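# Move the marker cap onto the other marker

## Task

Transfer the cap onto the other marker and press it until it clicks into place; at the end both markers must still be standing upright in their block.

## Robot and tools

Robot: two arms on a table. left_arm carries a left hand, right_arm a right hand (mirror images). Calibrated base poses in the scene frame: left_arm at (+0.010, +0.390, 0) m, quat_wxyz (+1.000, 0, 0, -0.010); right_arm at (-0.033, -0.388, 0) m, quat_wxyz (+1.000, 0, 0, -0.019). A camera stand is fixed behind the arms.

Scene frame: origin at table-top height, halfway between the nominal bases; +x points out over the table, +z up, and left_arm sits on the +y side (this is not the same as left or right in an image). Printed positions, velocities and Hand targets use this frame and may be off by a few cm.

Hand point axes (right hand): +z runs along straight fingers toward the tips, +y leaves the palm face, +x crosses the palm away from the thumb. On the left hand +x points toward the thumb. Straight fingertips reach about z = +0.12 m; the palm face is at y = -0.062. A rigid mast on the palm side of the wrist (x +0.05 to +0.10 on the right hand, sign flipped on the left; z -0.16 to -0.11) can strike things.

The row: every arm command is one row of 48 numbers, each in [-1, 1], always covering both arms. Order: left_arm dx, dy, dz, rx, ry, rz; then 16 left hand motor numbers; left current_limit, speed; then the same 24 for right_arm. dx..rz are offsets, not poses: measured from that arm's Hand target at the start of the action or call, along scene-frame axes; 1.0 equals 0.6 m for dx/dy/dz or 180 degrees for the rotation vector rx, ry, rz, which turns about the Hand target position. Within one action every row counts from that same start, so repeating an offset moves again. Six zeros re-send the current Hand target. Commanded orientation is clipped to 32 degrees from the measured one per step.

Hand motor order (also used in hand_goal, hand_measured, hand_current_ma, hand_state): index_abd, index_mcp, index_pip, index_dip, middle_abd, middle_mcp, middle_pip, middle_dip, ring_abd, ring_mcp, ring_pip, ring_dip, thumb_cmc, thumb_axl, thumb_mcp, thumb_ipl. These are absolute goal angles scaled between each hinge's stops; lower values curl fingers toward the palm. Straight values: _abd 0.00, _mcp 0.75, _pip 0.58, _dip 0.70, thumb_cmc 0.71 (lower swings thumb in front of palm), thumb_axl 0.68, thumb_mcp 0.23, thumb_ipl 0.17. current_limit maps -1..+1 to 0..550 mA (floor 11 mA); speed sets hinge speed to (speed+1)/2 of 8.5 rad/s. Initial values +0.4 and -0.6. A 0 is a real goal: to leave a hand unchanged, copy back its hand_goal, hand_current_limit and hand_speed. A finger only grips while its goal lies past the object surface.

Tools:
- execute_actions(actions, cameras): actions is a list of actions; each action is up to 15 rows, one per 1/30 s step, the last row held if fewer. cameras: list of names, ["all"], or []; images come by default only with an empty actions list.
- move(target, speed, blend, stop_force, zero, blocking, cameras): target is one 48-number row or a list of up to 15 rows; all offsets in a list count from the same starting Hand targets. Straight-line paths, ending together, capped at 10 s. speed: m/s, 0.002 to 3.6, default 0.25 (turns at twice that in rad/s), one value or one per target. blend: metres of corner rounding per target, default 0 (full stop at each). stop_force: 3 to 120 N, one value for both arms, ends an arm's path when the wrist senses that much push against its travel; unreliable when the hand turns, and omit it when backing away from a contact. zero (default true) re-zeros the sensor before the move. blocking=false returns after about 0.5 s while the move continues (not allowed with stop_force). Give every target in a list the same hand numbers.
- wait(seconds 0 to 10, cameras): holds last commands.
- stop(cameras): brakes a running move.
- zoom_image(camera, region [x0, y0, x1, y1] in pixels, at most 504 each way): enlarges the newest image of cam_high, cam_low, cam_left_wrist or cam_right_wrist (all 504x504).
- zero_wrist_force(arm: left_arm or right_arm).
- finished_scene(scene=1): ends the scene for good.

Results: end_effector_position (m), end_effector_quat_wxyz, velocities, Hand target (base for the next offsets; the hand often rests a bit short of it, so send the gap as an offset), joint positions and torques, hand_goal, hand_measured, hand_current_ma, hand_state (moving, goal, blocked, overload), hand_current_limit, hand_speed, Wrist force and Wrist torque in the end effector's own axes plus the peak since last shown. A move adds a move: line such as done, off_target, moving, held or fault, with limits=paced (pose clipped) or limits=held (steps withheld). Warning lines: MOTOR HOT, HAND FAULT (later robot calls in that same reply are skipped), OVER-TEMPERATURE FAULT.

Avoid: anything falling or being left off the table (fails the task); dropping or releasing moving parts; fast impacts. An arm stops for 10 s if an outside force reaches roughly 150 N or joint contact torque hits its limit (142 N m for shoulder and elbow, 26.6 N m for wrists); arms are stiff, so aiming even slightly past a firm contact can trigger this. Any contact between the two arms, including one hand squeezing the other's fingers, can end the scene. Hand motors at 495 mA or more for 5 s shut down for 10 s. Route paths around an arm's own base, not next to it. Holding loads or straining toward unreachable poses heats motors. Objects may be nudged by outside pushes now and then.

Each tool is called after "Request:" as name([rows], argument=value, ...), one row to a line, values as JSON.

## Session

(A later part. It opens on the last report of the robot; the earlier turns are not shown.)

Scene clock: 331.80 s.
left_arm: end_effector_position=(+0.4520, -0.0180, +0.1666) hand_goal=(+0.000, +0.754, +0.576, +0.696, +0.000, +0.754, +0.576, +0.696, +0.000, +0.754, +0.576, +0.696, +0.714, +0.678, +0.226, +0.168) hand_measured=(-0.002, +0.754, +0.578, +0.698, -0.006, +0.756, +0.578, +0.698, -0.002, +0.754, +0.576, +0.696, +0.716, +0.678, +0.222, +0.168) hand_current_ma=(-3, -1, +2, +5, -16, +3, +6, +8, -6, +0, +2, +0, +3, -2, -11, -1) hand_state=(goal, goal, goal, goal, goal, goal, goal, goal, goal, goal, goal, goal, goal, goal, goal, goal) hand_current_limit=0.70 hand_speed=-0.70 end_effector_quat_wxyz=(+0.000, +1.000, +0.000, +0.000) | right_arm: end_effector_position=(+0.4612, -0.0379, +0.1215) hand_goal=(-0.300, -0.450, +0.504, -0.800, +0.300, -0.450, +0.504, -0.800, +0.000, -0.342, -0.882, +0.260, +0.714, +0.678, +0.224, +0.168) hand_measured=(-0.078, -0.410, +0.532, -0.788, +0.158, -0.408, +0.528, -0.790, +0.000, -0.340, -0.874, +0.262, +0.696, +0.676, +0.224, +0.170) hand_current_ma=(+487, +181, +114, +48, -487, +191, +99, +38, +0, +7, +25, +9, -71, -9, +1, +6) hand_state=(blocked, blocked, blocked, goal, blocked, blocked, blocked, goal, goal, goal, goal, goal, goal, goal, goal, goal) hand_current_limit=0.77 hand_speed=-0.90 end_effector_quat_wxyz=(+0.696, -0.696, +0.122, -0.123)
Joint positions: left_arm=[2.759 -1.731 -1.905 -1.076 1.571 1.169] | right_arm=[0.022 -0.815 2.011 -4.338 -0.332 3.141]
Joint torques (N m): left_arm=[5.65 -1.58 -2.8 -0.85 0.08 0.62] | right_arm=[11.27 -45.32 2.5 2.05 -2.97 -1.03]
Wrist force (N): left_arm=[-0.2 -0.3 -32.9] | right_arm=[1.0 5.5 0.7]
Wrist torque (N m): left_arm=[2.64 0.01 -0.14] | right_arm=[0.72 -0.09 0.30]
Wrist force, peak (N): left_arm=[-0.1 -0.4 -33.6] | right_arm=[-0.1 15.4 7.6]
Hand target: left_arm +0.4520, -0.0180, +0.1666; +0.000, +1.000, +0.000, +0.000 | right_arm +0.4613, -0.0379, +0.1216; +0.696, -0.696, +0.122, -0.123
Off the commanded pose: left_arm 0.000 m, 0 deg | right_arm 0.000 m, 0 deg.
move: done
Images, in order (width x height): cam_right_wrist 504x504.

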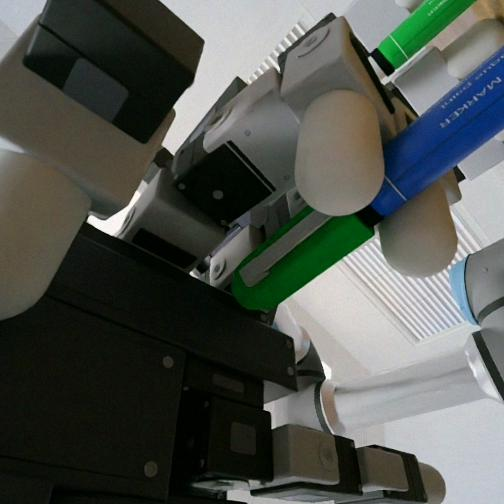

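Request:
move([
  [0,0,0,0,0,0, 0,0.754,0.576,0.696,0,0.754,0.576,0.696,0,0.754,0.576,0.696,0.714,0.678,0.226,0.168,0.7,-0.7, -0.00342,-0.0094,0.0,0,0,0, -0.3,-0.45,0.504,-0.80,0.3,-0.45,0.504,-0.80,0,-0.342,-0.882,0.26,0.714,0.678,0.224,0.168,0.77,-0.9],
], speed=0.015, cameras=[])

Scene clock: 333.07 s.
left_arm: end_effector_position=(+0.4520, -0.0180, +0.1666) hand_goal=(+0.000, +0.754, +0.576, +0.696, +0.000, +0.754, +0.576, +0.696, +0.000, +0.754, +0.576, +0.696, +0.714, +0.678, +0.226, +0.168) hand_measured=(-0.002, +0.754, +0.578, +0.698, -0.006, +0.756, +0.578, +0.698, -0.002, +0.754, +0.576, +0.696, +0.716, +0.678, +0.222, +0.168) hand_current_ma=(-3, -1, +2, +5, -16, +3, +6, +8, -6, +0, +2, +0, +3, -2, -11, -1) hand_state=(goal, goal, goal, goal, goal, goal, goal, goal, goal, goal, goal, goal, goal, goal, goal, goal) hand_current_limit=0.70 hand_speed=-0.70 end_effector_quat_wxyz=(+0.000, +1.000, +0.000, +0.000) | right_arm: end_effector_position=(+0.4592, -0.0434, +0.1216) hand_goal=(-0.300, -0.450, +0.504, -0.800, +0.300, -0.450, +0.504, -0.800, +0.000, -0.342, -0.882, +0.260, +0.714, +0.678, +0.224, +0.168) hand_measured=(-0.078, -0.410, +0.530, -0.788, +0.158, -0.410, +0.528, -0.790, +0.000, -0.340, -0.874, +0.262, +0.696, +0.676, +0.224, +0.170) hand_current_ma=(+487, +175, +107, +48, -487, +179, +94, +38, +0, +7, +25, +9, -71, -9, +1, +6) hand_state=(blocked, blocked, blocked, goal, blocked, blocked, blocked, goal, goal, goal, goal, goal, goal, goal, goal, goal) hand_current_limit=0.77 hand_speed=-0.90 end_effector_quat_wxyz=(+0.696, -0.696, +0.122, -0.123) end_effector_velocity=(+0.000, -0.002, +0.000) end_effector_angular_velocity=(+0.000, -0.001, -0.002)
Joint positions: left_arm=[2.759 -1.731 -1.905 -1.076 1.571 1.169] | right_arm=[0.009 -0.819 2.022 -4.345 -0.319 3.141]
Joint velocities: left_arm=[within noise] | right_arm=[-0.005 -0.001 0.002 -0.002 0.002 0]
Joint torques (N m): left_arm=[5.69 -1.63 -2.53 -1.29 -0.03 0.68] | right_arm=[-10.09 -44.59 2.04 -3.46 2.35 -1.08]
Wrist force (N): left_arm=[-0.4 -0.4 -33.3] | right_arm=[0.8 4.8 0.7]
Wrist torque (N m): left_arm=[2.64 0.07 -0.18] | right_arm=[0.70 -0.06 0.30]
Wrist force, peak (N): left_arm=[0.0 -0.1 -33.5] | right_arm=[0.9 5.4 0.6]
Hand target: left_arm +0.4520, -0.0180, +0.1666; +0.000, +1.000, +0.000, +0.000 | right_arm +0.4592, -0.0435, +0.1216; +0.696, -0.696, +0.122, -0.123
Off the commanded pose: left_arm 0.000 m, 0 deg | right_arm 0.000 m, 0 deg.
move: done
No camera images: "cameras" was empty.

Request:
move([
  [0,0,0,0,0,0, 0,0.754,0.576,0.696,0,0.754,0.576,0.696,0,0.754,0.576,0.696,0.714,0.678,0.226,0.168,0.7,-0.7, -0.00342,-0.0094,0.0,0,0,0, -0.3,-0.45,0.504,-0.80,0.3,-0.45,0.504,-0.80,0,-0.342,-0.882,0.26,0.714,0.678,0.224,0.168,0.77,-0.9],
], speed=0.015, stop_force=6, cameras=["cam_right_wrist", "cam_low"])

Request:
zoom_image(camera="cam_low", region=[100, 220, 210, 330])

Scene clock: 335.10 s.
left_arm: end_effector_position=(+0.4520, -0.0180, +0.1666) hand_goal=(+0.000, +0.754, +0.576, +0.696, +0.000, +0.754, +0.576, +0.696, +0.000, +0.754, +0.576, +0.696, +0.714, +0.678, +0.226, +0.168) hand_measured=(-0.002, +0.754, +0.578, +0.698, -0.006, +0.756, +0.578, +0.698, -0.002, +0.754, +0.576, +0.696, +0.716, +0.678, +0.222, +0.168) hand_current_ma=(-3, -1, +2, +5, -16, +3, +6, +8, -6, +0, +2, +0, +3, -2, -11, -1) hand_state=(goal, goal, goal, goal, goal, goal, goal, goal, goal, goal, goal, goal, goal, goal, goal, goal) hand_current_limit=0.70 hand_speed=-0.70 end_effector_quat_wxyz=(+0.000, +1.000, +0.000, +0.000) | right_arm: end_effector_position=(+0.4572, -0.0491, +0.1216) hand_goal=(-0.300, -0.450, +0.504, -0.800, +0.300, -0.450, +0.504, -0.800, +0.000, -0.342, -0.882, +0.260, +0.714, +0.678, +0.224, +0.168) hand_measured=(-0.078, -0.410, +0.530, -0.790, +0.158, -0.410, +0.528, -0.786, +0.000, -0.340, -0.874, +0.262, +0.696, +0.676, +0.224, +0.170) hand_current_ma=(+487, +175, +107, +40, -487, +179, +94, +54, +0, +7, +25, +9, -71, -9, +1, +6) hand_state=(blocked, blocked, blocked, goal, blocked, blocked, blocked, goal, goal, goal, goal, goal, goal, goal, goal, goal) hand_current_limit=0.77 hand_speed=-0.90 end_effector_quat_wxyz=(+0.696, -0.696, +0.122, -0.123)
Joint positions: left_arm=[2.759 -1.731 -1.905 -1.076 1.571 1.169] | right_arm=[-0.004 -0.822 2.032 -4.352 -0.306 3.141]
Joint torques (N m): left_arm=[4.9 -1.35 -3.74 -1.68 -0.07 0.56] | right_arm=[-10.74 -45.35 2.6 -3.47 2.37 0.55]
Wrist force (N): left_arm=[-0.3 -0.1 -33.2] | right_arm=[0.8 4.5 1.3]
Wrist torque (N m): left_arm=[2.66 0.05 -0.17] | right_arm=[0.71 -0.12 0.36]
Wrist force, peak (N): left_arm=[0.0 -0.5 -33.5] | right_arm=[0.7 5.5 0.8]
Hand target: left_arm +0.4520, -0.0180, +0.1666; +0.000, +1.000, +0.000, +0.000 | right_arm +0.4572, -0.0491, +0.1216; +0.696, -0.696, +0.122, -0.123
Off the commanded pose: left_arm 0.000 m, 0 deg | right_arm 0.000 m, 0 deg.
move: done
Images, in order (width x height): cam_low 504x504, cam_right_wrist 504x504.

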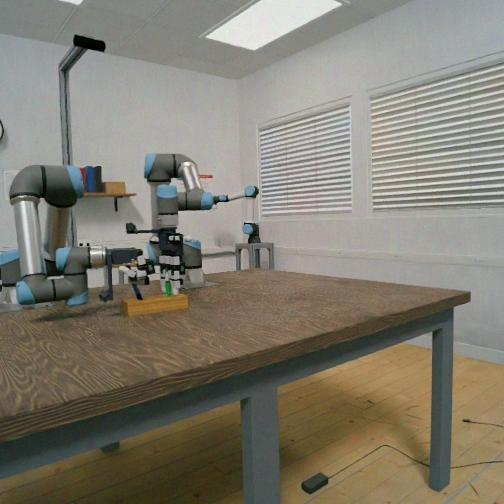

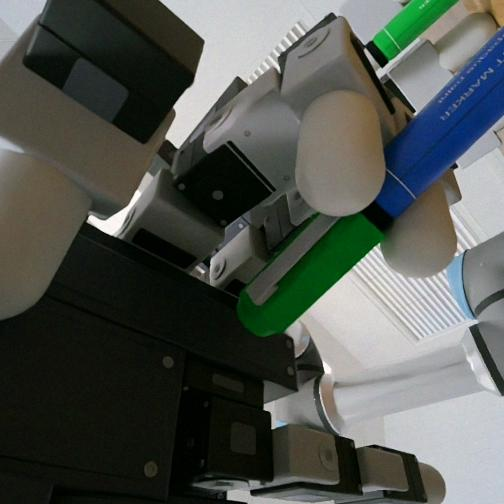

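Scaled by 4.582.

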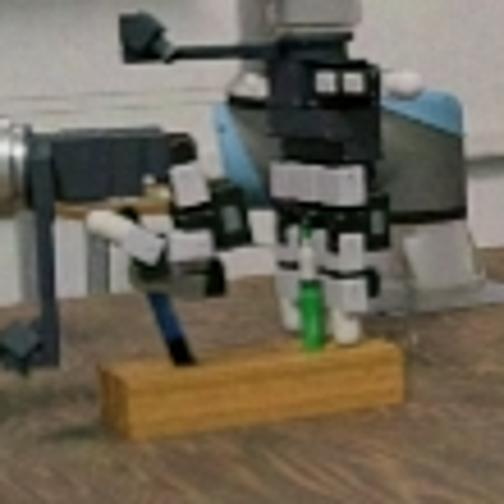

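Request:
move([
  [0,0,0,0,0,0, 0,0.754,0.576,0.696,0,0.754,0.576,0.696,0,0.754,0.576,0.696,0.714,0.678,0.226,0.168,0.7,-0.7, -0.00228,-0.0063,0.0,0,0,0, -0.3,-0.47,0.504,-0.82,0.3,-0.47,0.504,-0.82,0,-0.342,-0.882,0.26,0.714,0.678,0.224,0.168,0.77,-0.9],
  [0,0,0,0,0,0, 0,0.754,0.576,0.696,0,0.754,0.576,0.696,0,0.754,0.576,0.696,0.714,0.678,0.226,0.168,0.7,-0.7, -0.00228,-0.0063,0.0034,0,0,0, -0.3,-0.47,0.504,-0.82,0.3,-0.47,0.504,-0.82,0,-0.342,-0.882,0.26,0.714,0.678,0.224,0.168,0.77,-0.9],
], speed=0.015, cameras=["cam_right_wrist"])

Scene clock: 337.07 s.
left_arm: end_effector_position=(+0.4520, -0.0180, +0.1666) hand_goal=(+0.000, +0.754, +0.576, +0.696, +0.000, +0.754, +0.576, +0.696, +0.000, +0.754, +0.576, +0.696, +0.714, +0.678, +0.226, +0.168) hand_measured=(-0.002, +0.754, +0.578, +0.698, -0.006, +0.756, +0.578, +0.698, -0.002, +0.754, +0.576, +0.696, +0.716, +0.678, +0.222, +0.168) hand_current_ma=(-3, -1, +2, +5, -16, +3, +6, +8, -6, +0, +2, +0, +3, -2, -11, -1) hand_state=(goal, goal, goal, goal, goal, goal, goal, goal, goal, goal, goal, goal, goal, goal, goal, goal) hand_current_limit=0.70 hand_speed=-0.70 end_effector_quat_wxyz=(+0.000, +1.000, +0.000, +0.000) | right_arm: end_effector_position=(+0.4558, -0.0529, +0.1236) hand_goal=(-0.300, -0.470, +0.504, -0.820, +0.300, -0.470, +0.504, -0.820, +0.000, -0.342, -0.882, +0.260, +0.714, +0.678, +0.224, +0.168) hand_measured=(-0.078, -0.410, +0.530, -0.800, +0.158, -0.412, +0.530, -0.790, +0.000, -0.340, -0.874, +0.262, +0.696, +0.676, +0.224, +0.170) hand_current_ma=(+487, +273, +107, +75, -487, +268, +101, +127, +0, +7, +25, +9, -71, -9, +1, +6) hand_state=(blocked, blocked, blocked, goal, blocked, blocked, blocked, blocked, goal, goal, goal, goal, goal, goal, goal, goal) hand_current_limit=0.77 hand_speed=-0.90 end_effector_quat_wxyz=(+0.696, -0.696, +0.122, -0.123)
Joint positions: left_arm=[2.759 -1.731 -1.905 -1.076 1.571 1.169] | right_arm=[-0.013 -0.829 2.04 -4.352 -0.297 3.141]
Joint torques (N m): left_arm=[5.5 -1.77 -2.91 -2.16 0.08 0.68] | right_arm=[-10.46 -45.44 2.3 2.33 2.6 0.78]
Wrist force (N): left_arm=[-0.3 -0.3 -33.4] | right_arm=[0.8 4.4 2.0]
Wrist torque (N m): left_arm=[2.65 0.04 -0.16] | right_arm=[0.73 -0.11 0.33]
Wrist force, peak (N): left_arm=[-0.1 -0.4 -33.5] | right_arm=[0.6 5.7 2.3]
Hand target: left_arm +0.4520, -0.0180, +0.1666; +0.000, +1.000, +0.000, +0.000 | right_arm +0.4558, -0.0529, +0.1236; +0.696, -0.696, +0.122, -0.123
Off the commanded pose: left_arm 0.000 m, 0 deg | right_arm 0.000 m, 0 deg.
move: done
Images, in order (width x height): cam_right_wrist 504x504.

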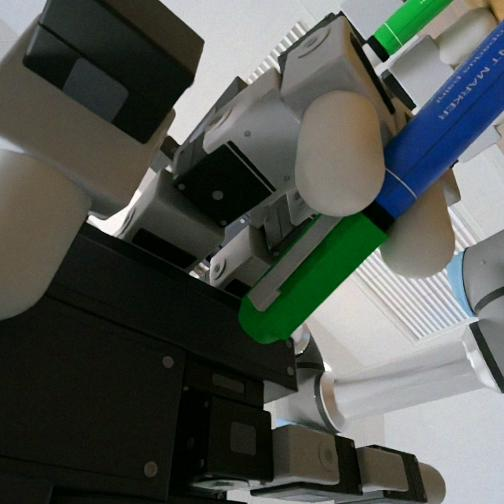

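Request:
move([
  [0,0,0,0,0,0, 0,0.754,0.576,0.696,0,0.754,0.576,0.696,0,0.754,0.576,0.696,0.714,0.678,0.226,0.168,0.7,-0.7, 0.01,0.0283,0,0,0,0, -0.3,-0.45,0.504,-0.80,0.3,-0.45,0.504,-0.80,0,-0.342,-0.882,0.26,0.714,0.678,0.224,0.168,0.77,-0.9],
  [0,0,0,0,0,0, 0,0.754,0.576,0.696,0,0.754,0.576,0.696,0,0.754,0.576,0.696,0.714,0.678,0.226,0.168,0.7,-0.7, 0.0117,0.0322,-0.0267,0,0,0, -0.3,-0.45,0.504,-0.80,0.3,-0.45,0.504,-0.80,0,-0.342,-0.882,0.26,0.714,0.678,0.224,0.168,0.77,-0.9],
], speed=0.02, stop_force=8, cameras=["cam_right_wrist","cam_low"])

Request:
zoom_image(camera="cam_low", region=[100, 220, 210, 330])

Scene clock: 353.53 s.
left_arm: end_effector_position=(+0.4520, -0.0180, +0.1666) hand_goal=(+0.000, +0.754, +0.576, +0.696, +0.000, +0.754, +0.576, +0.696, +0.000, +0.754, +0.576, +0.696, +0.714, +0.678, +0.226, +0.168) hand_measured=(-0.002, +0.754, +0.578, +0.698, -0.006, +0.756, +0.578, +0.698, -0.002, +0.754, +0.576, +0.696, +0.716, +0.678, +0.222, +0.168) hand_current_ma=(-3, -1, +2, +5, -16, +3, +6, +8, -6, +0, +2, +0, +3, -2, -11, -1) hand_state=(goal, goal, goal, goal, goal, goal, goal, goal, goal, goal, goal, goal, goal, goal, goal, goal) hand_current_limit=0.70 hand_speed=-0.70 end_effector_quat_wxyz=(+0.000, +1.000, +0.000, +0.000) | right_arm: end_effector_position=(+0.4628, -0.0336, +0.1076) hand_goal=(-0.300, -0.450, +0.504, -0.800, +0.300, -0.450, +0.504, -0.800, +0.000, -0.342, -0.882, +0.260, +0.714, +0.678, +0.224, +0.168) hand_measured=(-0.078, -0.452, +0.498, -0.808, +0.158, -0.452, +0.498, -0.806, +0.000, -0.340, -0.874, +0.262, +0.696, +0.676, +0.224, +0.170) hand_current_ma=(+487, -3, -24, -29, -487, -8, -19, -22, +0, +7, +25, +9, -71, -9, +1, +6) hand_state=(blocked, goal, goal, goal, blocked, goal, goal, goal, goal, goal, goal, goal, goal, goal, goal, goal) hand_current_limit=0.77 hand_speed=-0.90 end_effector_quat_wxyz=(+0.696, -0.696, +0.122, -0.123)
Joint positions: left_arm=[2.759 -1.731 -1.905 -1.076 1.571 1.169] | right_arm=[0.032 -0.779 1.997 -4.36 -0.342 3.141]
Joint torques (N m): left_arm=[5.69 -1.17 -2.77 -2.71 0 0.47] | right_arm=[12.02 -24.58 -17.8 -3.24 -2.95 1.25]
Wrist force (N): left_arm=[-0.3 -0.3 -33.2] | right_arm=[0.7 0.3 0.3]
Wrist torque (N m): left_arm=[2.63 0.05 -0.17] | right_arm=[0.34 -0.04 0.28]
Wrist force, peak (N): left_arm=[-0.3 -0.3 -33.5] | right_arm=[0.9 5.2 1.9]
Hand target: left_arm +0.4520, -0.0180, +0.1666; +0.000, +1.000, +0.000, +0.000 | right_arm +0.4628, -0.0336, +0.1076; +0.696, -0.696, +0.122, -0.123
Off the commanded pose: left_arm 0.000 m, 0 deg | right_arm 0.000 m, 0 deg.
move: done
Images, in order (width x height): cam_low 504x504, cam_right_wrist 504x504.

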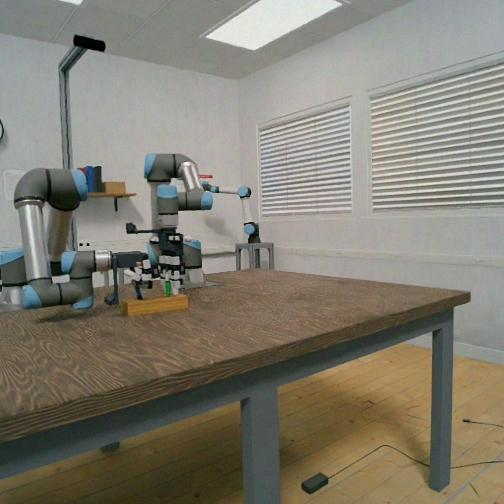

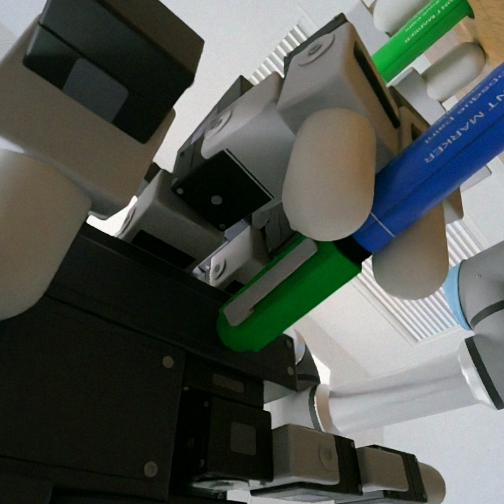

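Scaled by 4.582.

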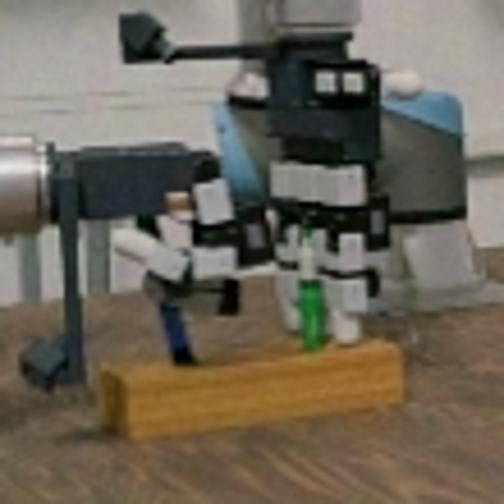

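Request:
move([
  [0,0,0,0,0,0, 0,0.754,0.576,0.696,0,0.754,0.576,0.696,0,0.754,0.576,0.696,0.714,0.678,0.226,0.168,0.7,-0.7, 0.0034,0.0094,0,0,0,0, -0.3,-0.45,0.504,-0.80,0.3,-0.45,0.504,-0.80,0,-0.342,-0.882,0.26,0.714,0.678,0.224,0.168,0.77,-0.9],
], speed=0.02, cameras=["cam_right_wrist","cam_low"])

Request:
zoom_image(camera="cam_low", region=[100, 220, 210, 330])

Scene clock: 355.30 s.
left_arm: end_effector_position=(+0.4520, -0.0180, +0.1666) hand_goal=(+0.000, +0.754, +0.576, +0.696, +0.000, +0.754, +0.576, +0.696, +0.000, +0.754, +0.576, +0.696, +0.714, +0.678, +0.226, +0.168) hand_measured=(-0.002, +0.754, +0.578, +0.698, -0.006, +0.756, +0.578, +0.698, -0.002, +0.754, +0.576, +0.696, +0.716, +0.678, +0.222, +0.168) hand_current_ma=(-3, -1, +2, +5, -16, +3, +6, +8, -6, +0, +2, +0, +3, -2, -11, -1) hand_state=(goal, goal, goal, goal, goal, goal, goal, goal, goal, goal, goal, goal, goal, goal, goal, goal) hand_current_limit=0.70 hand_speed=-0.70 end_effector_quat_wxyz=(+0.000, +1.000, +0.000, +0.000) | right_arm: end_effector_position=(+0.4648, -0.0281, +0.1076) hand_goal=(-0.300, -0.450, +0.504, -0.800, +0.300, -0.450, +0.504, -0.800, +0.000, -0.342, -0.882, +0.260, +0.714, +0.678, +0.224, +0.168) hand_measured=(-0.078, -0.454, +0.498, -0.804, +0.158, -0.454, +0.498, -0.804, +0.000, -0.340, -0.874, +0.262, +0.696, +0.676, +0.224, +0.170) hand_current_ma=(+487, -13, -22, -15, -487, -15, -22, -14, +0, +7, +25, +9, -71, -9, +1, +6) hand_state=(blocked, goal, goal, goal, blocked, goal, goal, goal, goal, goal, goal, goal, goal, goal, goal, goal) hand_current_limit=0.77 hand_speed=-0.90 end_effector_quat_wxyz=(+0.696, -0.696, +0.122, -0.123)
Joint positions: left_arm=[2.759 -1.731 -1.905 -1.076 1.571 1.169] | right_arm=[0.045 -0.776 1.987 -4.353 -0.355 3.141]
Joint torques (N m): left_arm=[5.45 -1.38 -2.85 -2.62 -0.19 0.67] | right_arm=[10.7 -26.86 -18.01 2.11 -2.78 0.9]
Wrist force (N): left_arm=[-0.2 -0.5 -33.2] | right_arm=[1.2 4.7 -1.0]
Wrist torque (N m): left_arm=[2.61 0.04 -0.15] | right_arm=[0.59 -0.09 0.32]
Wrist force, peak (N): left_arm=[0.1 -0.4 -33.5] | right_arm=[0.9 5.0 -0.9]
Hand target: left_arm +0.4520, -0.0180, +0.1666; +0.000, +1.000, +0.000, +0.000 | right_arm +0.4648, -0.0280, +0.1076; +0.696, -0.696, +0.122, -0.123
Off the commanded pose: left_arm 0.000 m, 0 deg | right_arm 0.000 m, 0 deg.
move: done
Images, in order (width x height): cam_low 504x504, cam_right_wrist 504x504.

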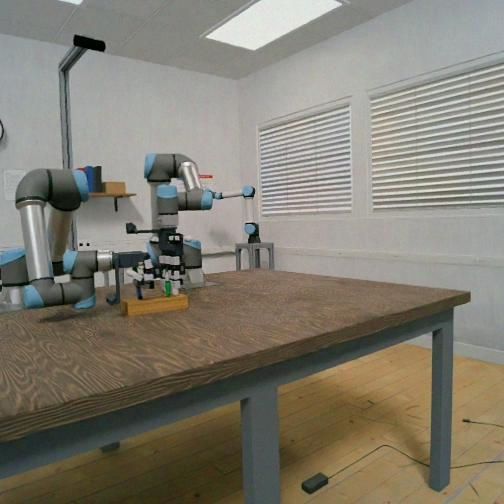

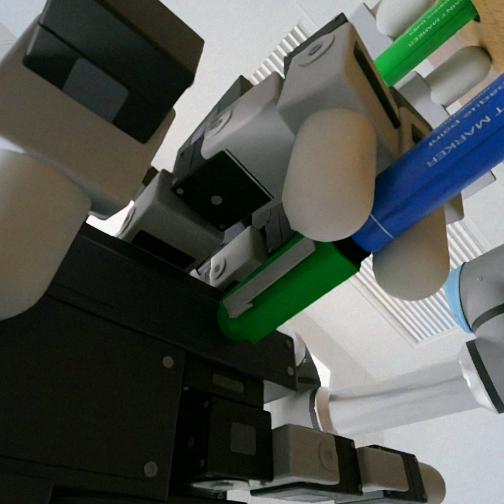

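Scaled by 4.582.

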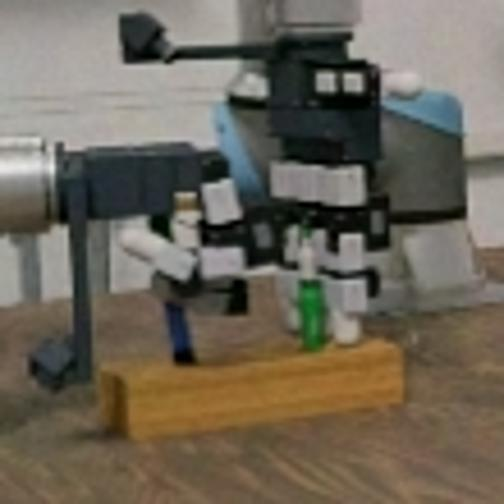

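Request:
move([
  [0,0,0,0,0,0, 0,0.754,0.576,0.696,0,0.754,0.576,0.696,0,0.754,0.576,0.696,0.714,0.678,0.226,0.168,0.7,-0.7, 0.0,0.0,-0.006,0,0,0, -0.3,-0.45,0.504,-0.80,0.3,-0.45,0.504,-0.80,0,-0.342,-0.882,0.26,0.714,0.678,0.224,0.168,0.77,-0.9],
], speed=0.02, stop_force=6, cameras=["cam_low"])

Request:
zoom_image(camera="cam_low", region=[100, 220, 210, 330])

Scene clock: 358.30 s.
left_arm: end_effector_position=(+0.4520, -0.0180, +0.1666) hand_goal=(+0.000, +0.754, +0.576, +0.696, +0.000, +0.754, +0.576, +0.696, +0.000, +0.754, +0.576, +0.696, +0.714, +0.678, +0.226, +0.168) hand_measured=(-0.002, +0.754, +0.578, +0.698, -0.006, +0.756, +0.578, +0.698, -0.002, +0.754, +0.576, +0.696, +0.716, +0.678, +0.222, +0.168) hand_current_ma=(-3, -1, +2, +5, -16, +3, +6, +8, -6, +0, +2, +0, +3, -2, -11, -1) hand_state=(goal, goal, goal, goal, goal, goal, goal, goal, goal, goal, goal, goal, goal, goal, goal, goal) hand_current_limit=0.70 hand_speed=-0.70 end_effector_quat_wxyz=(+0.000, +1.000, +0.000, +0.000) | right_arm: end_effector_position=(+0.4648, -0.0280, +0.1040) hand_goal=(-0.300, -0.450, +0.504, -0.800, +0.300, -0.450, +0.504, -0.800, +0.000, -0.342, -0.882, +0.260, +0.714, +0.678, +0.224, +0.168) hand_measured=(-0.078, -0.454, +0.498, -0.804, +0.158, -0.454, +0.498, -0.804, +0.000, -0.340, -0.874, +0.262, +0.696, +0.676, +0.224, +0.170) hand_current_ma=(+487, -13, -22, -15, -487, -15, -22, -13, +0, +7, +25, +9, -71, -9, +1, +6) hand_state=(blocked, goal, goal, goal, blocked, goal, goal, goal, goal, goal, goal, goal, goal, goal, goal, goal) hand_current_limit=0.77 hand_speed=-0.90 end_effector_quat_wxyz=(+0.696, -0.696, +0.122, -0.123)
Joint positions: left_arm=[2.759 -1.731 -1.905 -1.076 1.571 1.169] | right_arm=[0.045 -0.767 1.985 -4.36 -0.355 3.141]
Joint torques (N m): left_arm=[5.48 -1.19 -3.15 -2.69 -0.03 0.48] | right_arm=[10.83 -26.27 -18.48 -3.61 -2.81 1.06]
Wrist force (N): left_arm=[0.1 -0.6 -33.4] | right_arm=[1.0 3.7 -0.9]
Wrist torque (N m): left_arm=[2.61 0.00 -0.13] | right_arm=[0.56 -0.06 0.32]
Wrist force, peak (N): left_arm=[-0.1 -0.3 -33.5] | right_arm=[1.1 5.1 -0.9]
Hand target: left_arm +0.4520, -0.0180, +0.1666; +0.000, +1.000, +0.000, +0.000 | right_arm +0.4648, -0.0280, +0.1040; +0.696, -0.696, +0.122, -0.123
Off the commanded pose: left_arm 0.000 m, 0 deg | right_arm 0.000 m, 0 deg.
move: done
Images, in order (width x height): cam_low 504x504.

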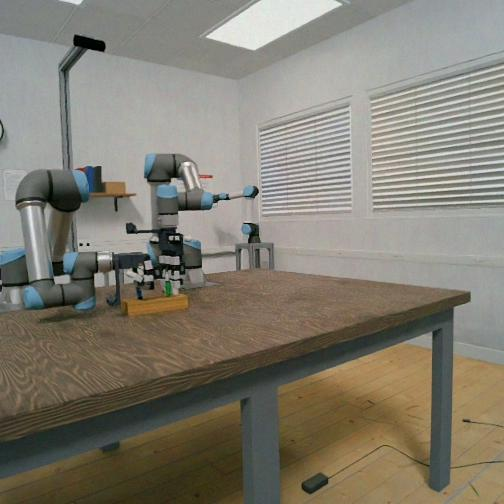

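Scaled by 4.582.

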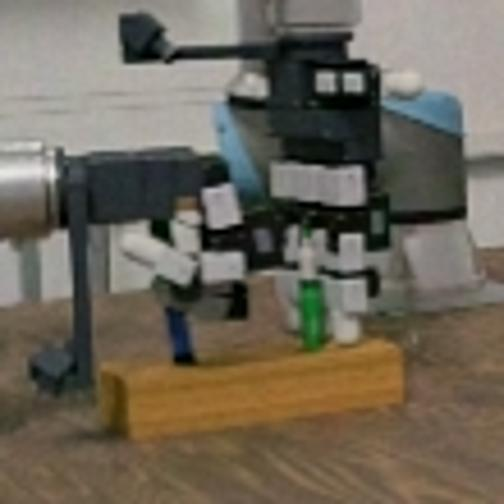

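Request:
move([
  [0,0,0,0,0,0, 0,0.754,0.576,0.696,0,0.754,0.576,0.696,0,0.754,0.576,0.696,0.714,0.678,0.226,0.168,0.7,-0.7, 0.0,0.0,0,0,0,0, 0.0,-0.45,0.504,-0.80,0.08,-0.45,0.504,-0.80,0,-0.342,-0.882,0.26,0.714,0.678,0.224,0.168,0.77,-0.9],
], speed=0.02, cameras=["cam_right_wrist"])

Request:
move([
  [0,0,0,0,0,0, 0,0.754,0.576,0.696,0,0.754,0.576,0.696,0,0.754,0.576,0.696,0.714,0.678,0.226,0.168,0.7,-0.7, -0.0097,-0.0266,0.005,0,0,0, 0.0,-0.24,0.504,-0.797,0.08,-0.24,0.504,-0.797,0,-0.342,-0.882,0.26,0.714,0.678,0.224,0.168,0.77,-0.9],
], speed=0.02, stop_force=6, cameras=["cam_right_wrist", "cam_low"])

Request:
zoom_image(camera="cam_low", region=[100, 220, 210, 330])

Scene clock: 360.33 s.
left_arm: end_effector_position=(+0.4520, -0.0180, +0.1666) hand_goal=(+0.000, +0.754, +0.576, +0.696, +0.000, +0.754, +0.576, +0.696, +0.000, +0.754, +0.576, +0.696, +0.714, +0.678, +0.226, +0.168) hand_measured=(-0.002, +0.754, +0.578, +0.698, -0.006, +0.756, +0.578, +0.698, -0.002, +0.754, +0.576, +0.696, +0.716, +0.678, +0.222, +0.168) hand_current_ma=(-3, -1, +2, +5, -16, +3, +6, +8, -6, +0, +2, +0, +3, -2, -11, -1) hand_state=(goal, goal, goal, goal, goal, goal, goal, goal, goal, goal, goal, goal, goal, goal, goal, goal) hand_current_limit=0.70 hand_speed=-0.70 end_effector_quat_wxyz=(+0.000, +1.000, +0.000, +0.000) | right_arm: end_effector_position=(+0.4648, -0.0280, +0.1040) hand_goal=(+0.000, -0.450, +0.504, -0.800, +0.080, -0.450, +0.504, -0.800, +0.000, -0.342, -0.882, +0.260, +0.714, +0.678, +0.224, +0.168) hand_measured=(-0.002, -0.452, +0.502, -0.802, +0.082, -0.454, +0.502, -0.802, +0.000, -0.340, -0.874, +0.262, +0.696, +0.676, +0.224, +0.170) hand_current_ma=(-7, -8, -7, -7, +7, -12, -8, -8, +0, +7, +25, +9, -71, -9, +1, +6) hand_state=(goal, goal, goal, goal, goal, goal, goal, goal, goal, goal, goal, goal, goal, goal, goal, goal) hand_current_limit=0.77 hand_speed=-0.90 end_effector_quat_wxyz=(+0.696, -0.696, +0.122, -0.123)
Joint positions: left_arm=[2.759 -1.731 -1.905 -1.076 1.571 1.169] | right_arm=[0.045 -0.767 1.985 -4.36 -0.355 3.141]
Joint torques (N m): left_arm=[5.2 -0.97 -2.54 -2.69 0.06 0.39] | right_arm=[7.28 -27.15 -18.01 -3.53 -2.42 1.16]
Wrist force (N): left_arm=[-0.2 -0.4 -32.9] | right_arm=[1.2 4.6 -0.8]
Wrist torque (N m): left_arm=[2.62 0.03 -0.15] | right_arm=[0.58 -0.08 0.31]
Wrist force, peak (N): left_arm=[-0.3 -0.2 -33.6] | right_arm=[1.2 4.8 -0.9]
Hand target: left_arm +0.4520, -0.0180, +0.1666; +0.000, +1.000, +0.000, +0.000 | right_arm +0.4648, -0.0280, +0.1040; +0.696, -0.696, +0.122, -0.123
Off the commanded pose: left_arm 0.000 m, 0 deg | right_arm 0.000 m, 0 deg.
move: done
Images, in order (width x height): cam_right_wrist 504x504.

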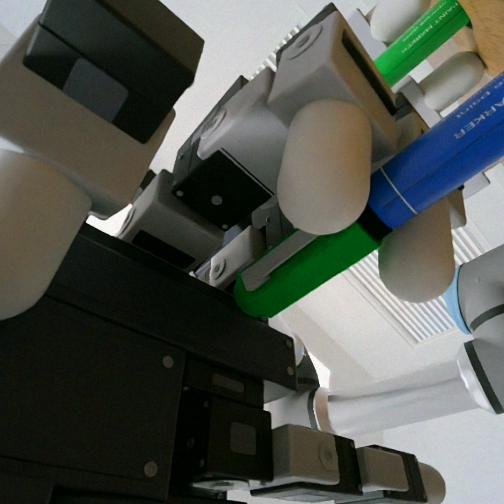

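Scene clock: 362.13 s.
left_arm: end_effector_position=(+0.4520, -0.0180, +0.1666) hand_goal=(+0.000, +0.754, +0.576, +0.696, +0.000, +0.754, +0.576, +0.696, +0.000, +0.754, +0.576, +0.696, +0.714, +0.678, +0.226, +0.168) hand_measured=(-0.002, +0.754, +0.578, +0.698, -0.006, +0.756, +0.578, +0.698, -0.002, +0.754, +0.576, +0.696, +0.716, +0.678, +0.222, +0.168) hand_current_ma=(-3, -1, +2, +5, -16, +3, +6, +8, -6, +0, +2, +0, +3, -2, -11, -1) hand_state=(goal, goal, goal, goal, goal, goal, goal, goal, goal, goal, goal, goal, goal, goal, goal, goal) hand_current_limit=0.70 hand_speed=-0.70 end_effector_quat_wxyz=(+0.000, +1.000, +0.000, +0.000) | right_arm: end_effector_position=(+0.4590, -0.0439, +0.1070) hand_goal=(+0.000, -0.240, +0.504, -0.796, +0.080, -0.240, +0.504, -0.796, +0.000, -0.342, -0.882, +0.260, +0.714, +0.678, +0.224, +0.168) hand_measured=(-0.002, -0.250, +0.502, -0.798, +0.082, -0.250, +0.502, -0.798, +0.000, -0.340, -0.874, +0.262, +0.696, +0.676, +0.224, +0.170) hand_current_ma=(-4, -36, -6, -5, +4, -36, -7, -6, +0, +7, +25, +9, -71, -9, +1, +6) hand_state=(goal, goal, goal, goal, goal, goal, goal, goal, goal, goal, goal, goal, goal, goal, goal, goal) hand_current_limit=0.77 hand_speed=-0.90 end_effector_quat_wxyz=(+0.696, -0.696, +0.122, -0.123)
Joint positions: left_arm=[2.759 -1.731 -1.905 -1.076 1.571 1.169] | right_arm=[0.008 -0.783 2.017 -4.375 -0.318 3.141]
Joint torques (N m): left_arm=[5.33 -0.9 -3.01 -2.62 0.09 0.54] | right_arm=[-9.99 -45.02 2.49 -3.41 2.56 -0.7]
Wrist force (N): left_arm=[-0.1 -0.3 -33.3] | right_arm=[1.0 4.9 -0.8]
Wrist torque (N m): left_arm=[2.63 0.03 -0.15] | right_arm=[0.56 -0.09 0.28]
Wrist force, peak (N): left_arm=[-0.1 -0.3 -33.5] | right_arm=[1.1 5.1 -0.8]
Hand target: left_arm +0.4520, -0.0180, +0.1666; +0.000, +1.000, +0.000, +0.000 | right_arm +0.4590, -0.0439, +0.1070; +0.696, -0.696, +0.122, -0.123
Off the commanded pose: left_arm 0.000 m, 0 deg | right_arm 0.000 m, 0 deg.
move: done
Images, in order (width x height): cam_low 504x504, cam_right_wrist 504x504.

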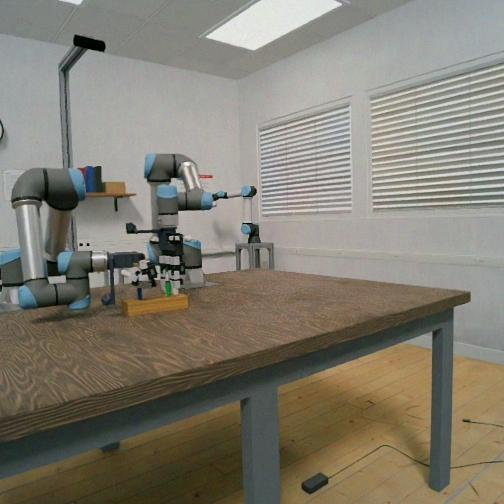

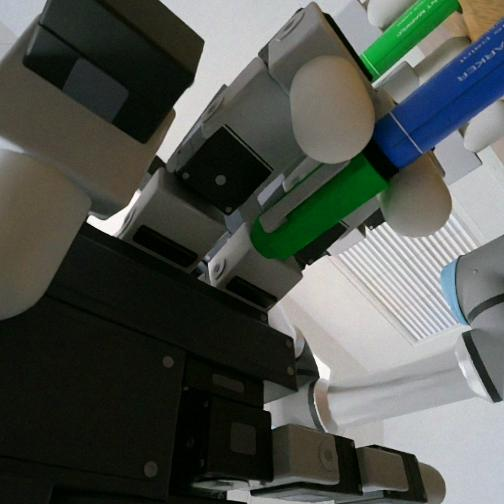

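Scaled by 4.582.

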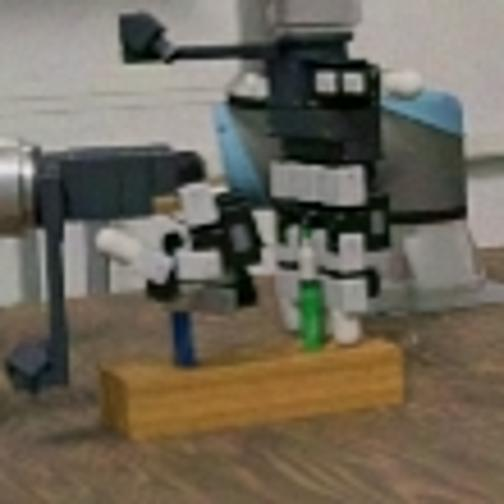

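Request:
move([
  [0,0,0,0,0,0, 0,0.754,0.576,0.696,0,0.754,0.576,0.696,0,0.754,0.576,0.696,0.714,0.678,0.226,0.168,0.7,-0.7, 0,0,-0.0075,0,0,0, 0.0,-0.24,0.504,-0.797,0.08,-0.24,0.504,-0.797,0,-0.342,-0.882,0.26,0.714,0.678,0.224,0.168,0.77,-0.9],
  [0,0,0,0,0,0, 0,0.754,0.576,0.696,0,0.754,0.576,0.696,0,0.754,0.576,0.696,0.714,0.678,0.226,0.168,0.7,-0.7, -0.0068,-0.0188,-0.0075,0,0,0, 0.0,-0.24,0.504,-0.797,0.08,-0.24,0.504,-0.797,0,-0.342,-0.882,0.26,0.714,0.678,0.224,0.168,0.77,-0.9],
], speed=0.02, stop_force=3, cameras=["cam_right_wrist"])

Scene clock: 364.97 s.
left_arm: end_effector_position=(+0.4520, -0.0180, +0.1666) hand_goal=(+0.000, +0.754, +0.576, +0.696, +0.000, +0.754, +0.576, +0.696, +0.000, +0.754, +0.576, +0.696, +0.714, +0.678, +0.226, +0.168) hand_measured=(-0.002, +0.754, +0.578, +0.698, -0.006, +0.756, +0.578, +0.698, -0.002, +0.754, +0.576, +0.696, +0.716, +0.678, +0.222, +0.168) hand_current_ma=(-3, -1, +2, +5, -16, +3, +6, +8, -6, +0, +2, +0, +3, -2, -11, -1) hand_state=(goal, goal, goal, goal, goal, goal, goal, goal, goal, goal, goal, goal, goal, goal, goal, goal) hand_current_limit=0.70 hand_speed=-0.70 end_effector_quat_wxyz=(+0.000, +1.000, +0.000, +0.000) | right_arm: end_effector_position=(+0.4551, -0.0549, +0.1025) hand_goal=(+0.000, -0.240, +0.504, -0.796, +0.080, -0.240, +0.504, -0.796, +0.000, -0.342, -0.882, +0.260, +0.714, +0.678, +0.224, +0.168) hand_measured=(+0.002, -0.216, +0.512, -0.798, +0.074, -0.234, +0.506, -0.798, +0.000, -0.340, -0.874, +0.262, +0.696, +0.676, +0.224, +0.170) hand_current_ma=(+5, +103, +28, -5, -18, +21, +7, -6, +0, +7, +25, +9, -71, -9, +1, +6) hand_state=(goal, blocked, goal, goal, goal, goal, goal, goal, goal, goal, goal, goal, goal, goal, goal, goal) hand_current_limit=0.77 hand_speed=-0.90 end_effector_quat_wxyz=(+0.696, -0.696, +0.122, -0.123)
Joint positions: left_arm=[2.759 -1.731 -1.905 -1.076 1.571 1.169] | right_arm=[-0.018 -0.778 2.034 -4.398 -0.292 3.141]
Joint torques (N m): left_arm=[5.54 -1.55 -2.29 -2.66 0.01 0.6] | right_arm=[10.2 -29.4 -17.11 2.25 -2.72 0.23]
Wrist force (N): left_arm=[-0.2 -0.3 -33.1] | right_arm=[1.1 4.3 2.3]
Wrist torque (N m): left_arm=[2.63 0.04 -0.15] | right_arm=[0.50 -0.08 0.26]
Wrist force, peak (N): left_arm=[0.0 -0.3 -33.7] | right_arm=[1.1 5.1 2.1]
Hand target: left_arm +0.4520, -0.0180, +0.1666; +0.000, +1.000, +0.000, +0.000 | right_arm +0.4551, -0.0549, +0.1025; +0.696, -0.696, +0.122, -0.123
Off the commanded pose: left_arm 0.000 m, 0 deg | right_arm 0.000 m, 0 deg.
move: contact (right_arm); path passed 1 of 2 targets
Images, in order (width x height): cam_right_wrist 504x504.

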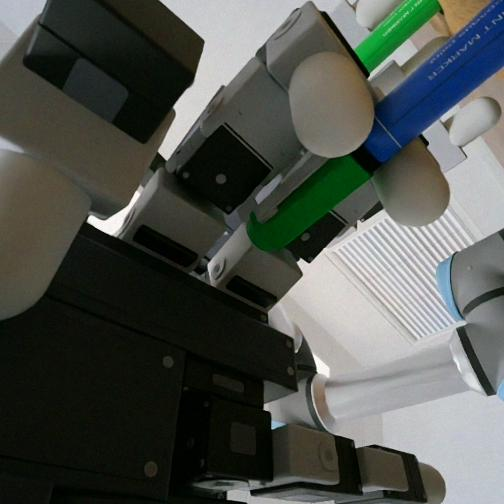

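Request:
move([
  [0,0,0,0,0,0, 0,0.754,0.576,0.696,0,0.754,0.576,0.696,0,0.754,0.576,0.696,0.714,0.678,0.226,0.168,0.7,-0.7, 0,0,0,0,0,0, -0.3,-0.24,0.504,-0.83,0.3,-0.24,0.504,-0.83,0,-0.342,-0.882,0.26,0.714,0.678,0.224,0.168,0.77,-0.9],
  [0,0,0,0,0,0, 0,0.754,0.576,0.696,0,0.754,0.576,0.696,0,0.754,0.576,0.696,0.714,0.678,0.226,0.168,0.7,-0.7, -0.0017,-0.0047,0,0,0,0, -0.3,-0.32,0.48,-0.83,0.3,-0.32,0.48,-0.83,0,-0.342,-0.882,0.26,0.714,0.678,0.224,0.168,0.77,-0.9],
], speed=0.02, cameras=["cam_right_wrist"])

Scene clock: 367.53 s.
left_arm: end_effector_position=(+0.4520, -0.0180, +0.1666) hand_goal=(+0.000, +0.754, +0.576, +0.696, +0.000, +0.754, +0.576, +0.696, +0.000, +0.754, +0.576, +0.696, +0.714, +0.678, +0.226, +0.168) hand_measured=(-0.002, +0.754, +0.578, +0.698, -0.006, +0.756, +0.578, +0.698, -0.002, +0.754, +0.576, +0.696, +0.716, +0.678, +0.222, +0.168) hand_current_ma=(-3, -1, +2, +5, -16, +3, +6, +8, -6, +0, +2, +0, +3, -2, -11, -1) hand_state=(goal, goal, goal, goal, goal, goal, goal, goal, goal, goal, goal, goal, goal, goal, goal, goal) hand_current_limit=0.70 hand_speed=-0.70 end_effector_quat_wxyz=(+0.000, +1.000, +0.000, +0.000) | right_arm: end_effector_position=(+0.4540, -0.0577, +0.1025) hand_goal=(-0.300, -0.320, +0.480, -0.830, +0.300, -0.320, +0.480, -0.830, +0.000, -0.342, -0.882, +0.260, +0.714, +0.678, +0.224, +0.168) hand_measured=(-0.058, -0.198, +0.524, -0.822, +0.172, -0.188, +0.526, -0.826, +0.000, -0.340, -0.874, +0.262, +0.696, +0.676, +0.224, +0.170) hand_current_ma=(+487, +487, +185, +27, -487, +487, +194, +14, +0, +7, +25, +9, -71, -9, +1, +6) hand_state=(blocked, blocked, blocked, goal, blocked, blocked, blocked, goal, goal, goal, goal, goal, goal, goal, goal, goal) hand_current_limit=0.77 hand_speed=-0.90 end_effector_quat_wxyz=(+0.696, -0.696, +0.122, -0.123)
Joint positions: left_arm=[2.759 -1.731 -1.905 -1.076 1.571 1.169] | right_arm=[-0.025 -0.779 2.039 -4.401 -0.285 3.141]
Joint torques (N m): left_arm=[5.28 -0.78 -2.37 -2.7 -0.02 0.53] | right_arm=[-14.44 -45.67 2.06 -3.65 2.24 0.25]
Wrist force (N): left_arm=[-0.1 -0.4 -32.9] | right_arm=[-1.8 7.4 7.7]
Wrist torque (N m): left_arm=[2.62 0.00 -0.13] | right_arm=[0.58 -0.02 0.35]
Wrist force, peak (N): left_arm=[-0.1 -0.3 -33.4] | right_arm=[-1.8 7.9 7.8]
Hand target: left_arm +0.4520, -0.0180, +0.1666; +0.000, +1.000, +0.000, +0.000 | right_arm +0.4540, -0.0577, +0.1025; +0.696, -0.696, +0.122, -0.123
Off the commanded pose: left_arm 0.000 m, 0 deg | right_arm 0.000 m, 0 deg.
move: done
Images, in order (width x height): cam_right_wrist 504x504.

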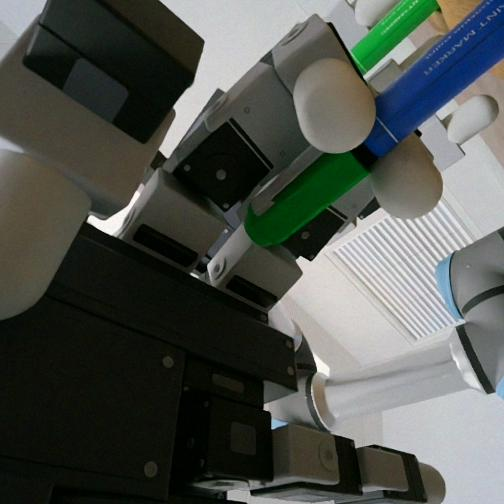

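Request:
move([
  [0,0,0,0,0,0, 0,0.754,0.576,0.696,0,0.754,0.576,0.696,0,0.754,0.576,0.696,0.714,0.678,0.226,0.168,0.7,-0.7, 0,0,0.0034,0,0,0, -0.3,-0.32,0.48,-0.85,0.3,-0.32,0.48,-0.85,0,-0.342,-0.882,0.26,0.714,0.678,0.224,0.168,0.77,-0.9],
], speed=0.01, cameras=["cam_right_wrist"])

Scene clock: 368.67 s.
left_arm: end_effector_position=(+0.4520, -0.0180, +0.1666) hand_goal=(+0.000, +0.754, +0.576, +0.696, +0.000, +0.754, +0.576, +0.696, +0.000, +0.754, +0.576, +0.696, +0.714, +0.678, +0.226, +0.168) hand_measured=(-0.002, +0.754, +0.578, +0.698, -0.006, +0.756, +0.578, +0.698, -0.002, +0.754, +0.576, +0.696, +0.716, +0.678, +0.222, +0.168) hand_current_ma=(-3, -1, +2, +5, -16, +3, +6, +8, -6, +0, +2, +0, +3, -2, -11, -1) hand_state=(goal, goal, goal, goal, goal, goal, goal, goal, goal, goal, goal, goal, goal, goal, goal, goal) hand_current_limit=0.70 hand_speed=-0.70 end_effector_quat_wxyz=(+0.000, +1.000, +0.000, +0.000) | right_arm: end_effector_position=(+0.4540, -0.0577, +0.1045) hand_goal=(-0.300, -0.320, +0.480, -0.850, +0.300, -0.320, +0.480, -0.850, +0.000, -0.342, -0.882, +0.260, +0.714, +0.678, +0.224, +0.168) hand_measured=(-0.058, -0.200, +0.524, -0.820, +0.172, -0.188, +0.526, -0.826, +0.000, -0.340, -0.874, +0.262, +0.696, +0.676, +0.224, +0.170) hand_current_ma=(+487, +487, +185, +119, -487, +487, +194, +98, +0, +7, +25, +9, -71, -9, +1, +6) hand_state=(blocked, blocked, blocked, blocked, blocked, blocked, blocked, blocked, goal, goal, goal, goal, goal, goal, goal, goal) hand_current_limit=0.77 hand_speed=-0.90 end_effector_quat_wxyz=(+0.696, -0.696, +0.122, -0.123)
Joint positions: left_arm=[2.759 -1.731 -1.905 -1.076 1.571 1.169] | right_arm=[-0.025 -0.784 2.04 -4.397 -0.285 3.141]
Joint torques (N m): left_arm=[5.22 -0.89 -2.2 -2.63 -0.03 0.69] | right_arm=[-12.78 -50.74 1.65 1.72 2.27 0.95]
Wrist force (N): left_arm=[-0.3 -0.4 -33.1] | right_arm=[-0.9 18.8 6.9]
Wrist torque (N m): left_arm=[2.63 0.03 -0.15] | right_arm=[0.86 -0.06 0.31]
Wrist force, peak (N): left_arm=[-0.2 -0.4 -33.4] | right_arm=[-1.4 19.4 6.9]
Hand target: left_arm +0.4520, -0.0180, +0.1666; +0.000, +1.000, +0.000, +0.000 | right_arm +0.4540, -0.0577, +0.1046; +0.696, -0.696, +0.122, -0.123
Off the commanded pose: left_arm 0.000 m, 0 deg | right_arm 0.000 m, 0 deg.
move: done
Images, in order (width x height): cam_right_wrist 504x504.

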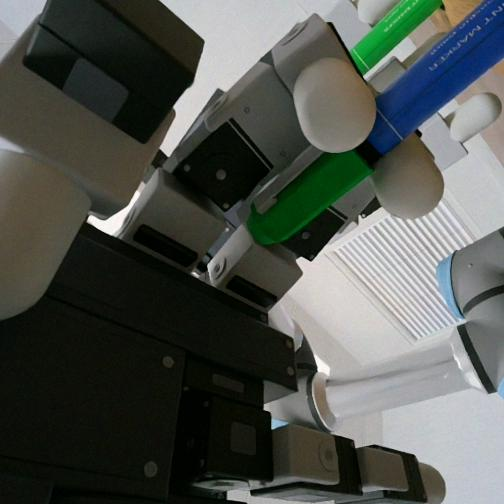

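Request:
move([
  [0,0,0,0,0,0, 0,0.754,0.576,0.696,0,0.754,0.576,0.696,0,0.754,0.576,0.696,0.714,0.678,0.226,0.168,0.7,-0.7, 0,0,0.0017,0,0,0, -0.3,-0.32,0.48,-0.87,0.3,-0.32,0.48,-0.87,0,-0.342,-0.882,0.26,0.714,0.678,0.224,0.168,0.77,-0.9],
], speed=0.006, cameras=["cam_right_wrist"])

Scene clock: 369.87 s.
left_arm: end_effector_position=(+0.4520, -0.0180, +0.1666) hand_goal=(+0.000, +0.754, +0.576, +0.696, +0.000, +0.754, +0.576, +0.696, +0.000, +0.754, +0.576, +0.696, +0.714, +0.678, +0.226, +0.168) hand_measured=(-0.002, +0.754, +0.578, +0.698, -0.006, +0.756, +0.578, +0.698, -0.002, +0.754, +0.576, +0.696, +0.716, +0.678, +0.222, +0.168) hand_current_ma=(-3, -1, +2, +5, -16, +3, +6, +8, -6, +0, +2, +0, +3, -2, -11, -1) hand_state=(goal, goal, goal, goal, goal, goal, goal, goal, goal, goal, goal, goal, goal, goal, goal, goal) hand_current_limit=0.70 hand_speed=-0.70 end_effector_quat_wxyz=(+0.000, +1.000, +0.000, +0.000) | right_arm: end_effector_position=(+0.4540, -0.0577, +0.1055) hand_goal=(-0.300, -0.320, +0.480, -0.870, +0.300, -0.320, +0.480, -0.870, +0.000, -0.342, -0.882, +0.260, +0.714, +0.678, +0.224, +0.168) hand_measured=(-0.058, -0.202, +0.524, -0.822, +0.172, -0.192, +0.526, -0.826, +0.000, -0.340, -0.876, +0.262, +0.696, +0.676, +0.224, +0.170) hand_current_ma=(+487, +486, +185, +208, -487, +486, +194, +186, +0, +7, +25, +9, -71, -9, +1, +6) hand_state=(blocked, blocked, blocked, blocked, blocked, blocked, blocked, blocked, goal, goal, goal, goal, goal, goal, goal, goal) hand_current_limit=0.77 hand_speed=-0.90 end_effector_quat_wxyz=(+0.696, -0.696, +0.122, -0.123)
Joint positions: left_arm=[2.759 -1.731 -1.905 -1.076 1.571 1.169] | right_arm=[-0.025 -0.787 2.041 -4.395 -0.285 3.141]
Joint torques (N m): left_arm=[5.24 -1.54 -3.17 -2.53 -0.03 0.51] | right_arm=[-10.7 -48.97 1.37 1.64 2.17 -1.14]
Wrist force (N): left_arm=[-0.2 -0.2 -32.8] | right_arm=[-0.6 15.3 6.3]
Wrist torque (N m): left_arm=[2.63 0.02 -0.14] | right_arm=[0.87 -0.08 0.34]
Wrist force, peak (N): left_arm=[-0.1 -0.3 -33.6] | right_arm=[-0.9 19.9 7.0]
Hand target: left_arm +0.4520, -0.0180, +0.1666; +0.000, +1.000, +0.000, +0.000 | right_arm +0.4540, -0.0577, +0.1056; +0.696, -0.696, +0.122, -0.123
Off the commanded pose: left_arm 0.000 m, 0 deg | right_arm 0.000 m, 0 deg.
move: done
Images, in order (width x height): cam_right_wrist 504x504.

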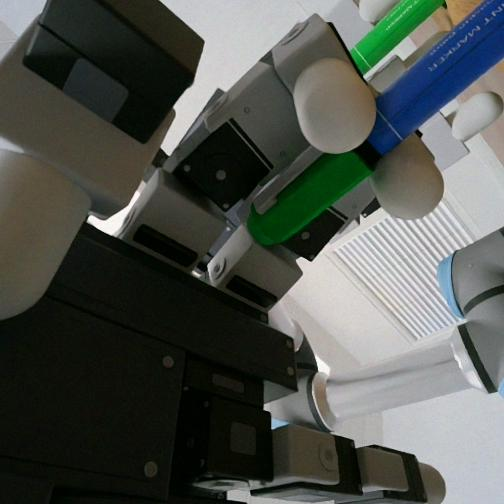

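Request:
zoom_image(camera="cam_right_wrist", region=[220, 40, 480, 260])

Scaled by 1.938.

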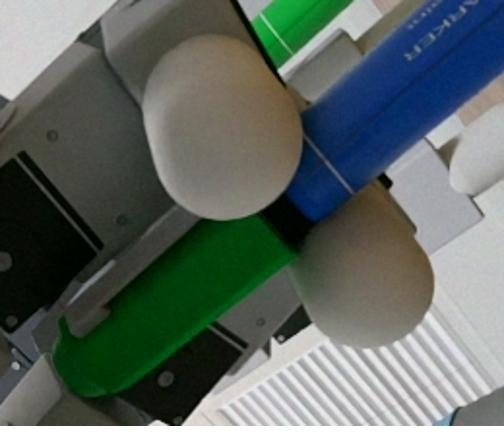

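Request:
move([
  [0,0,0,0,0,0, 0,0.754,0.576,0.696,0,0.754,0.576,0.696,0,0.754,0.576,0.696,0.714,0.678,0.226,0.168,0.7,-0.7, 0,0,-0.005,0,0,0, -0.3,-0.26,0.48,-0.87,0.3,-0.26,0.48,-0.87,0,-0.342,-0.882,0.26,0.714,0.678,0.224,0.168,0.77,-0.9],
  [0,0,0,0,0,0, 0,0.754,0.576,0.696,0,0.754,0.576,0.696,0,0.754,0.576,0.696,0.714,0.678,0.226,0.168,0.7,-0.7, 0.0034,0.0094,-0.005,0,0,0, -0.3,-0.26,0.48,-0.87,0.3,-0.26,0.48,-0.87,0,-0.342,-0.882,0.26,0.714,0.678,0.224,0.168,0.77,-0.9],
  [0,0,0,0,0,0, 0,0.754,0.576,0.696,0,0.754,0.576,0.696,0,0.754,0.576,0.696,0.714,0.678,0.226,0.168,0.7,-0.7, 0.0034,0.0094,0.0125,0,0,0, -0.3,-0.26,0.48,-0.87,0.3,-0.26,0.48,-0.87,0,-0.342,-0.882,0.26,0.714,0.678,0.224,0.168,0.77,-0.9],
], speed=0.02, cameras=["cam_right_wrist", "cam_low"])

Request:
zoom_image(camera="cam_low", region=[100, 220, 210, 330])

Scene clock: 375.03 s.
left_arm: end_effector_position=(+0.4520, -0.0180, +0.1666) hand_goal=(+0.000, +0.754, +0.576, +0.696, +0.000, +0.754, +0.576, +0.696, +0.000, +0.754, +0.576, +0.696, +0.714, +0.678, +0.226, +0.168) hand_measured=(-0.002, +0.754, +0.578, +0.698, -0.006, +0.756, +0.578, +0.698, -0.002, +0.754, +0.576, +0.696, +0.716, +0.678, +0.222, +0.168) hand_current_ma=(-3, -1, +2, +5, -16, +3, +6, +8, -6, +0, +2, +0, +3, -2, -11, -1) hand_state=(goal, goal, goal, goal, goal, goal, goal, goal, goal, goal, goal, goal, goal, goal, goal, goal) hand_current_limit=0.70 hand_speed=-0.70 end_effector_quat_wxyz=(+0.000, +1.000, +0.000, +0.000) | right_arm: end_effector_position=(+0.4561, -0.0521, +0.1130) hand_goal=(-0.300, -0.260, +0.480, -0.870, +0.300, -0.260, +0.480, -0.870, +0.000, -0.342, -0.882, +0.260, +0.714, +0.678, +0.224, +0.168) hand_measured=(-0.058, -0.238, +0.500, -0.866, +0.178, -0.230, +0.504, -0.862, +0.000, -0.340, -0.876, +0.262, +0.696, +0.676, +0.224, +0.170) hand_current_ma=(+487, +97, +79, +12, -487, +126, +99, +25, +0, +7, +25, +9, -71, -9, +1, +6) hand_state=(blocked, blocked, blocked, goal, blocked, blocked, blocked, goal, goal, goal, goal, goal, goal, goal, goal, goal) hand_current_limit=0.77 hand_speed=-0.90 end_effector_quat_wxyz=(+0.696, -0.696, +0.122, -0.123)
Joint positions: left_arm=[2.759 -1.731 -1.905 -1.076 1.571 1.169] | right_arm=[-0.011 -0.803 2.034 -4.373 -0.299 3.141]
Joint torques (N m): left_arm=[3.86 -0.64 -3 -2.56 -0.09 0.65] | right_arm=[10.42 -44.8 2.74 2.12 -2.96 -1.58]
Wrist force (N): left_arm=[-0.1 -0.3 -33.0] | right_arm=[0.6 5.1 0.4]
Wrist torque (N m): left_arm=[2.63 0.02 -0.14] | right_arm=[0.62 -0.09 0.29]
Wrist force, peak (N): left_arm=[-0.1 -0.2 -33.6] | right_arm=[-0.8 16.2 6.5]
Hand target: left_arm +0.4520, -0.0180, +0.1666; +0.000, +1.000, +0.000, +0.000 | right_arm +0.4561, -0.0521, +0.1131; +0.696, -0.696, +0.122, -0.123
Off the commanded pose: left_arm 0.000 m, 0 deg | right_arm 0.000 m, 0 deg.
move: done
Images, in order (width x height): cam_low 504x504, cam_right_wrist 504x504.

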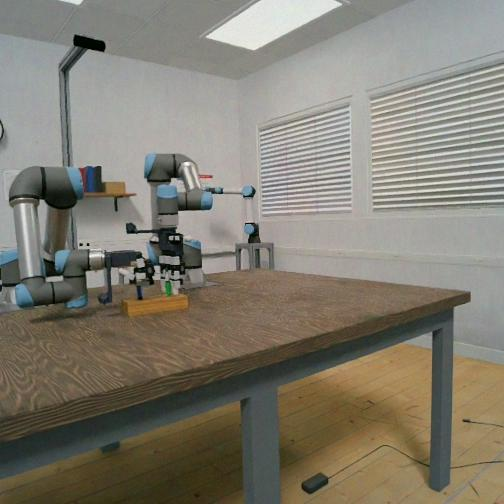

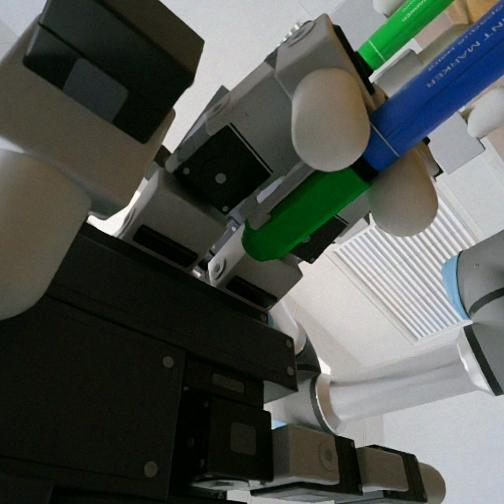

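Scaled by 4.582.

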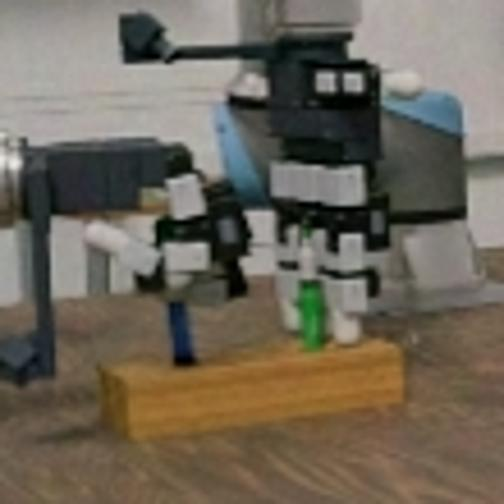

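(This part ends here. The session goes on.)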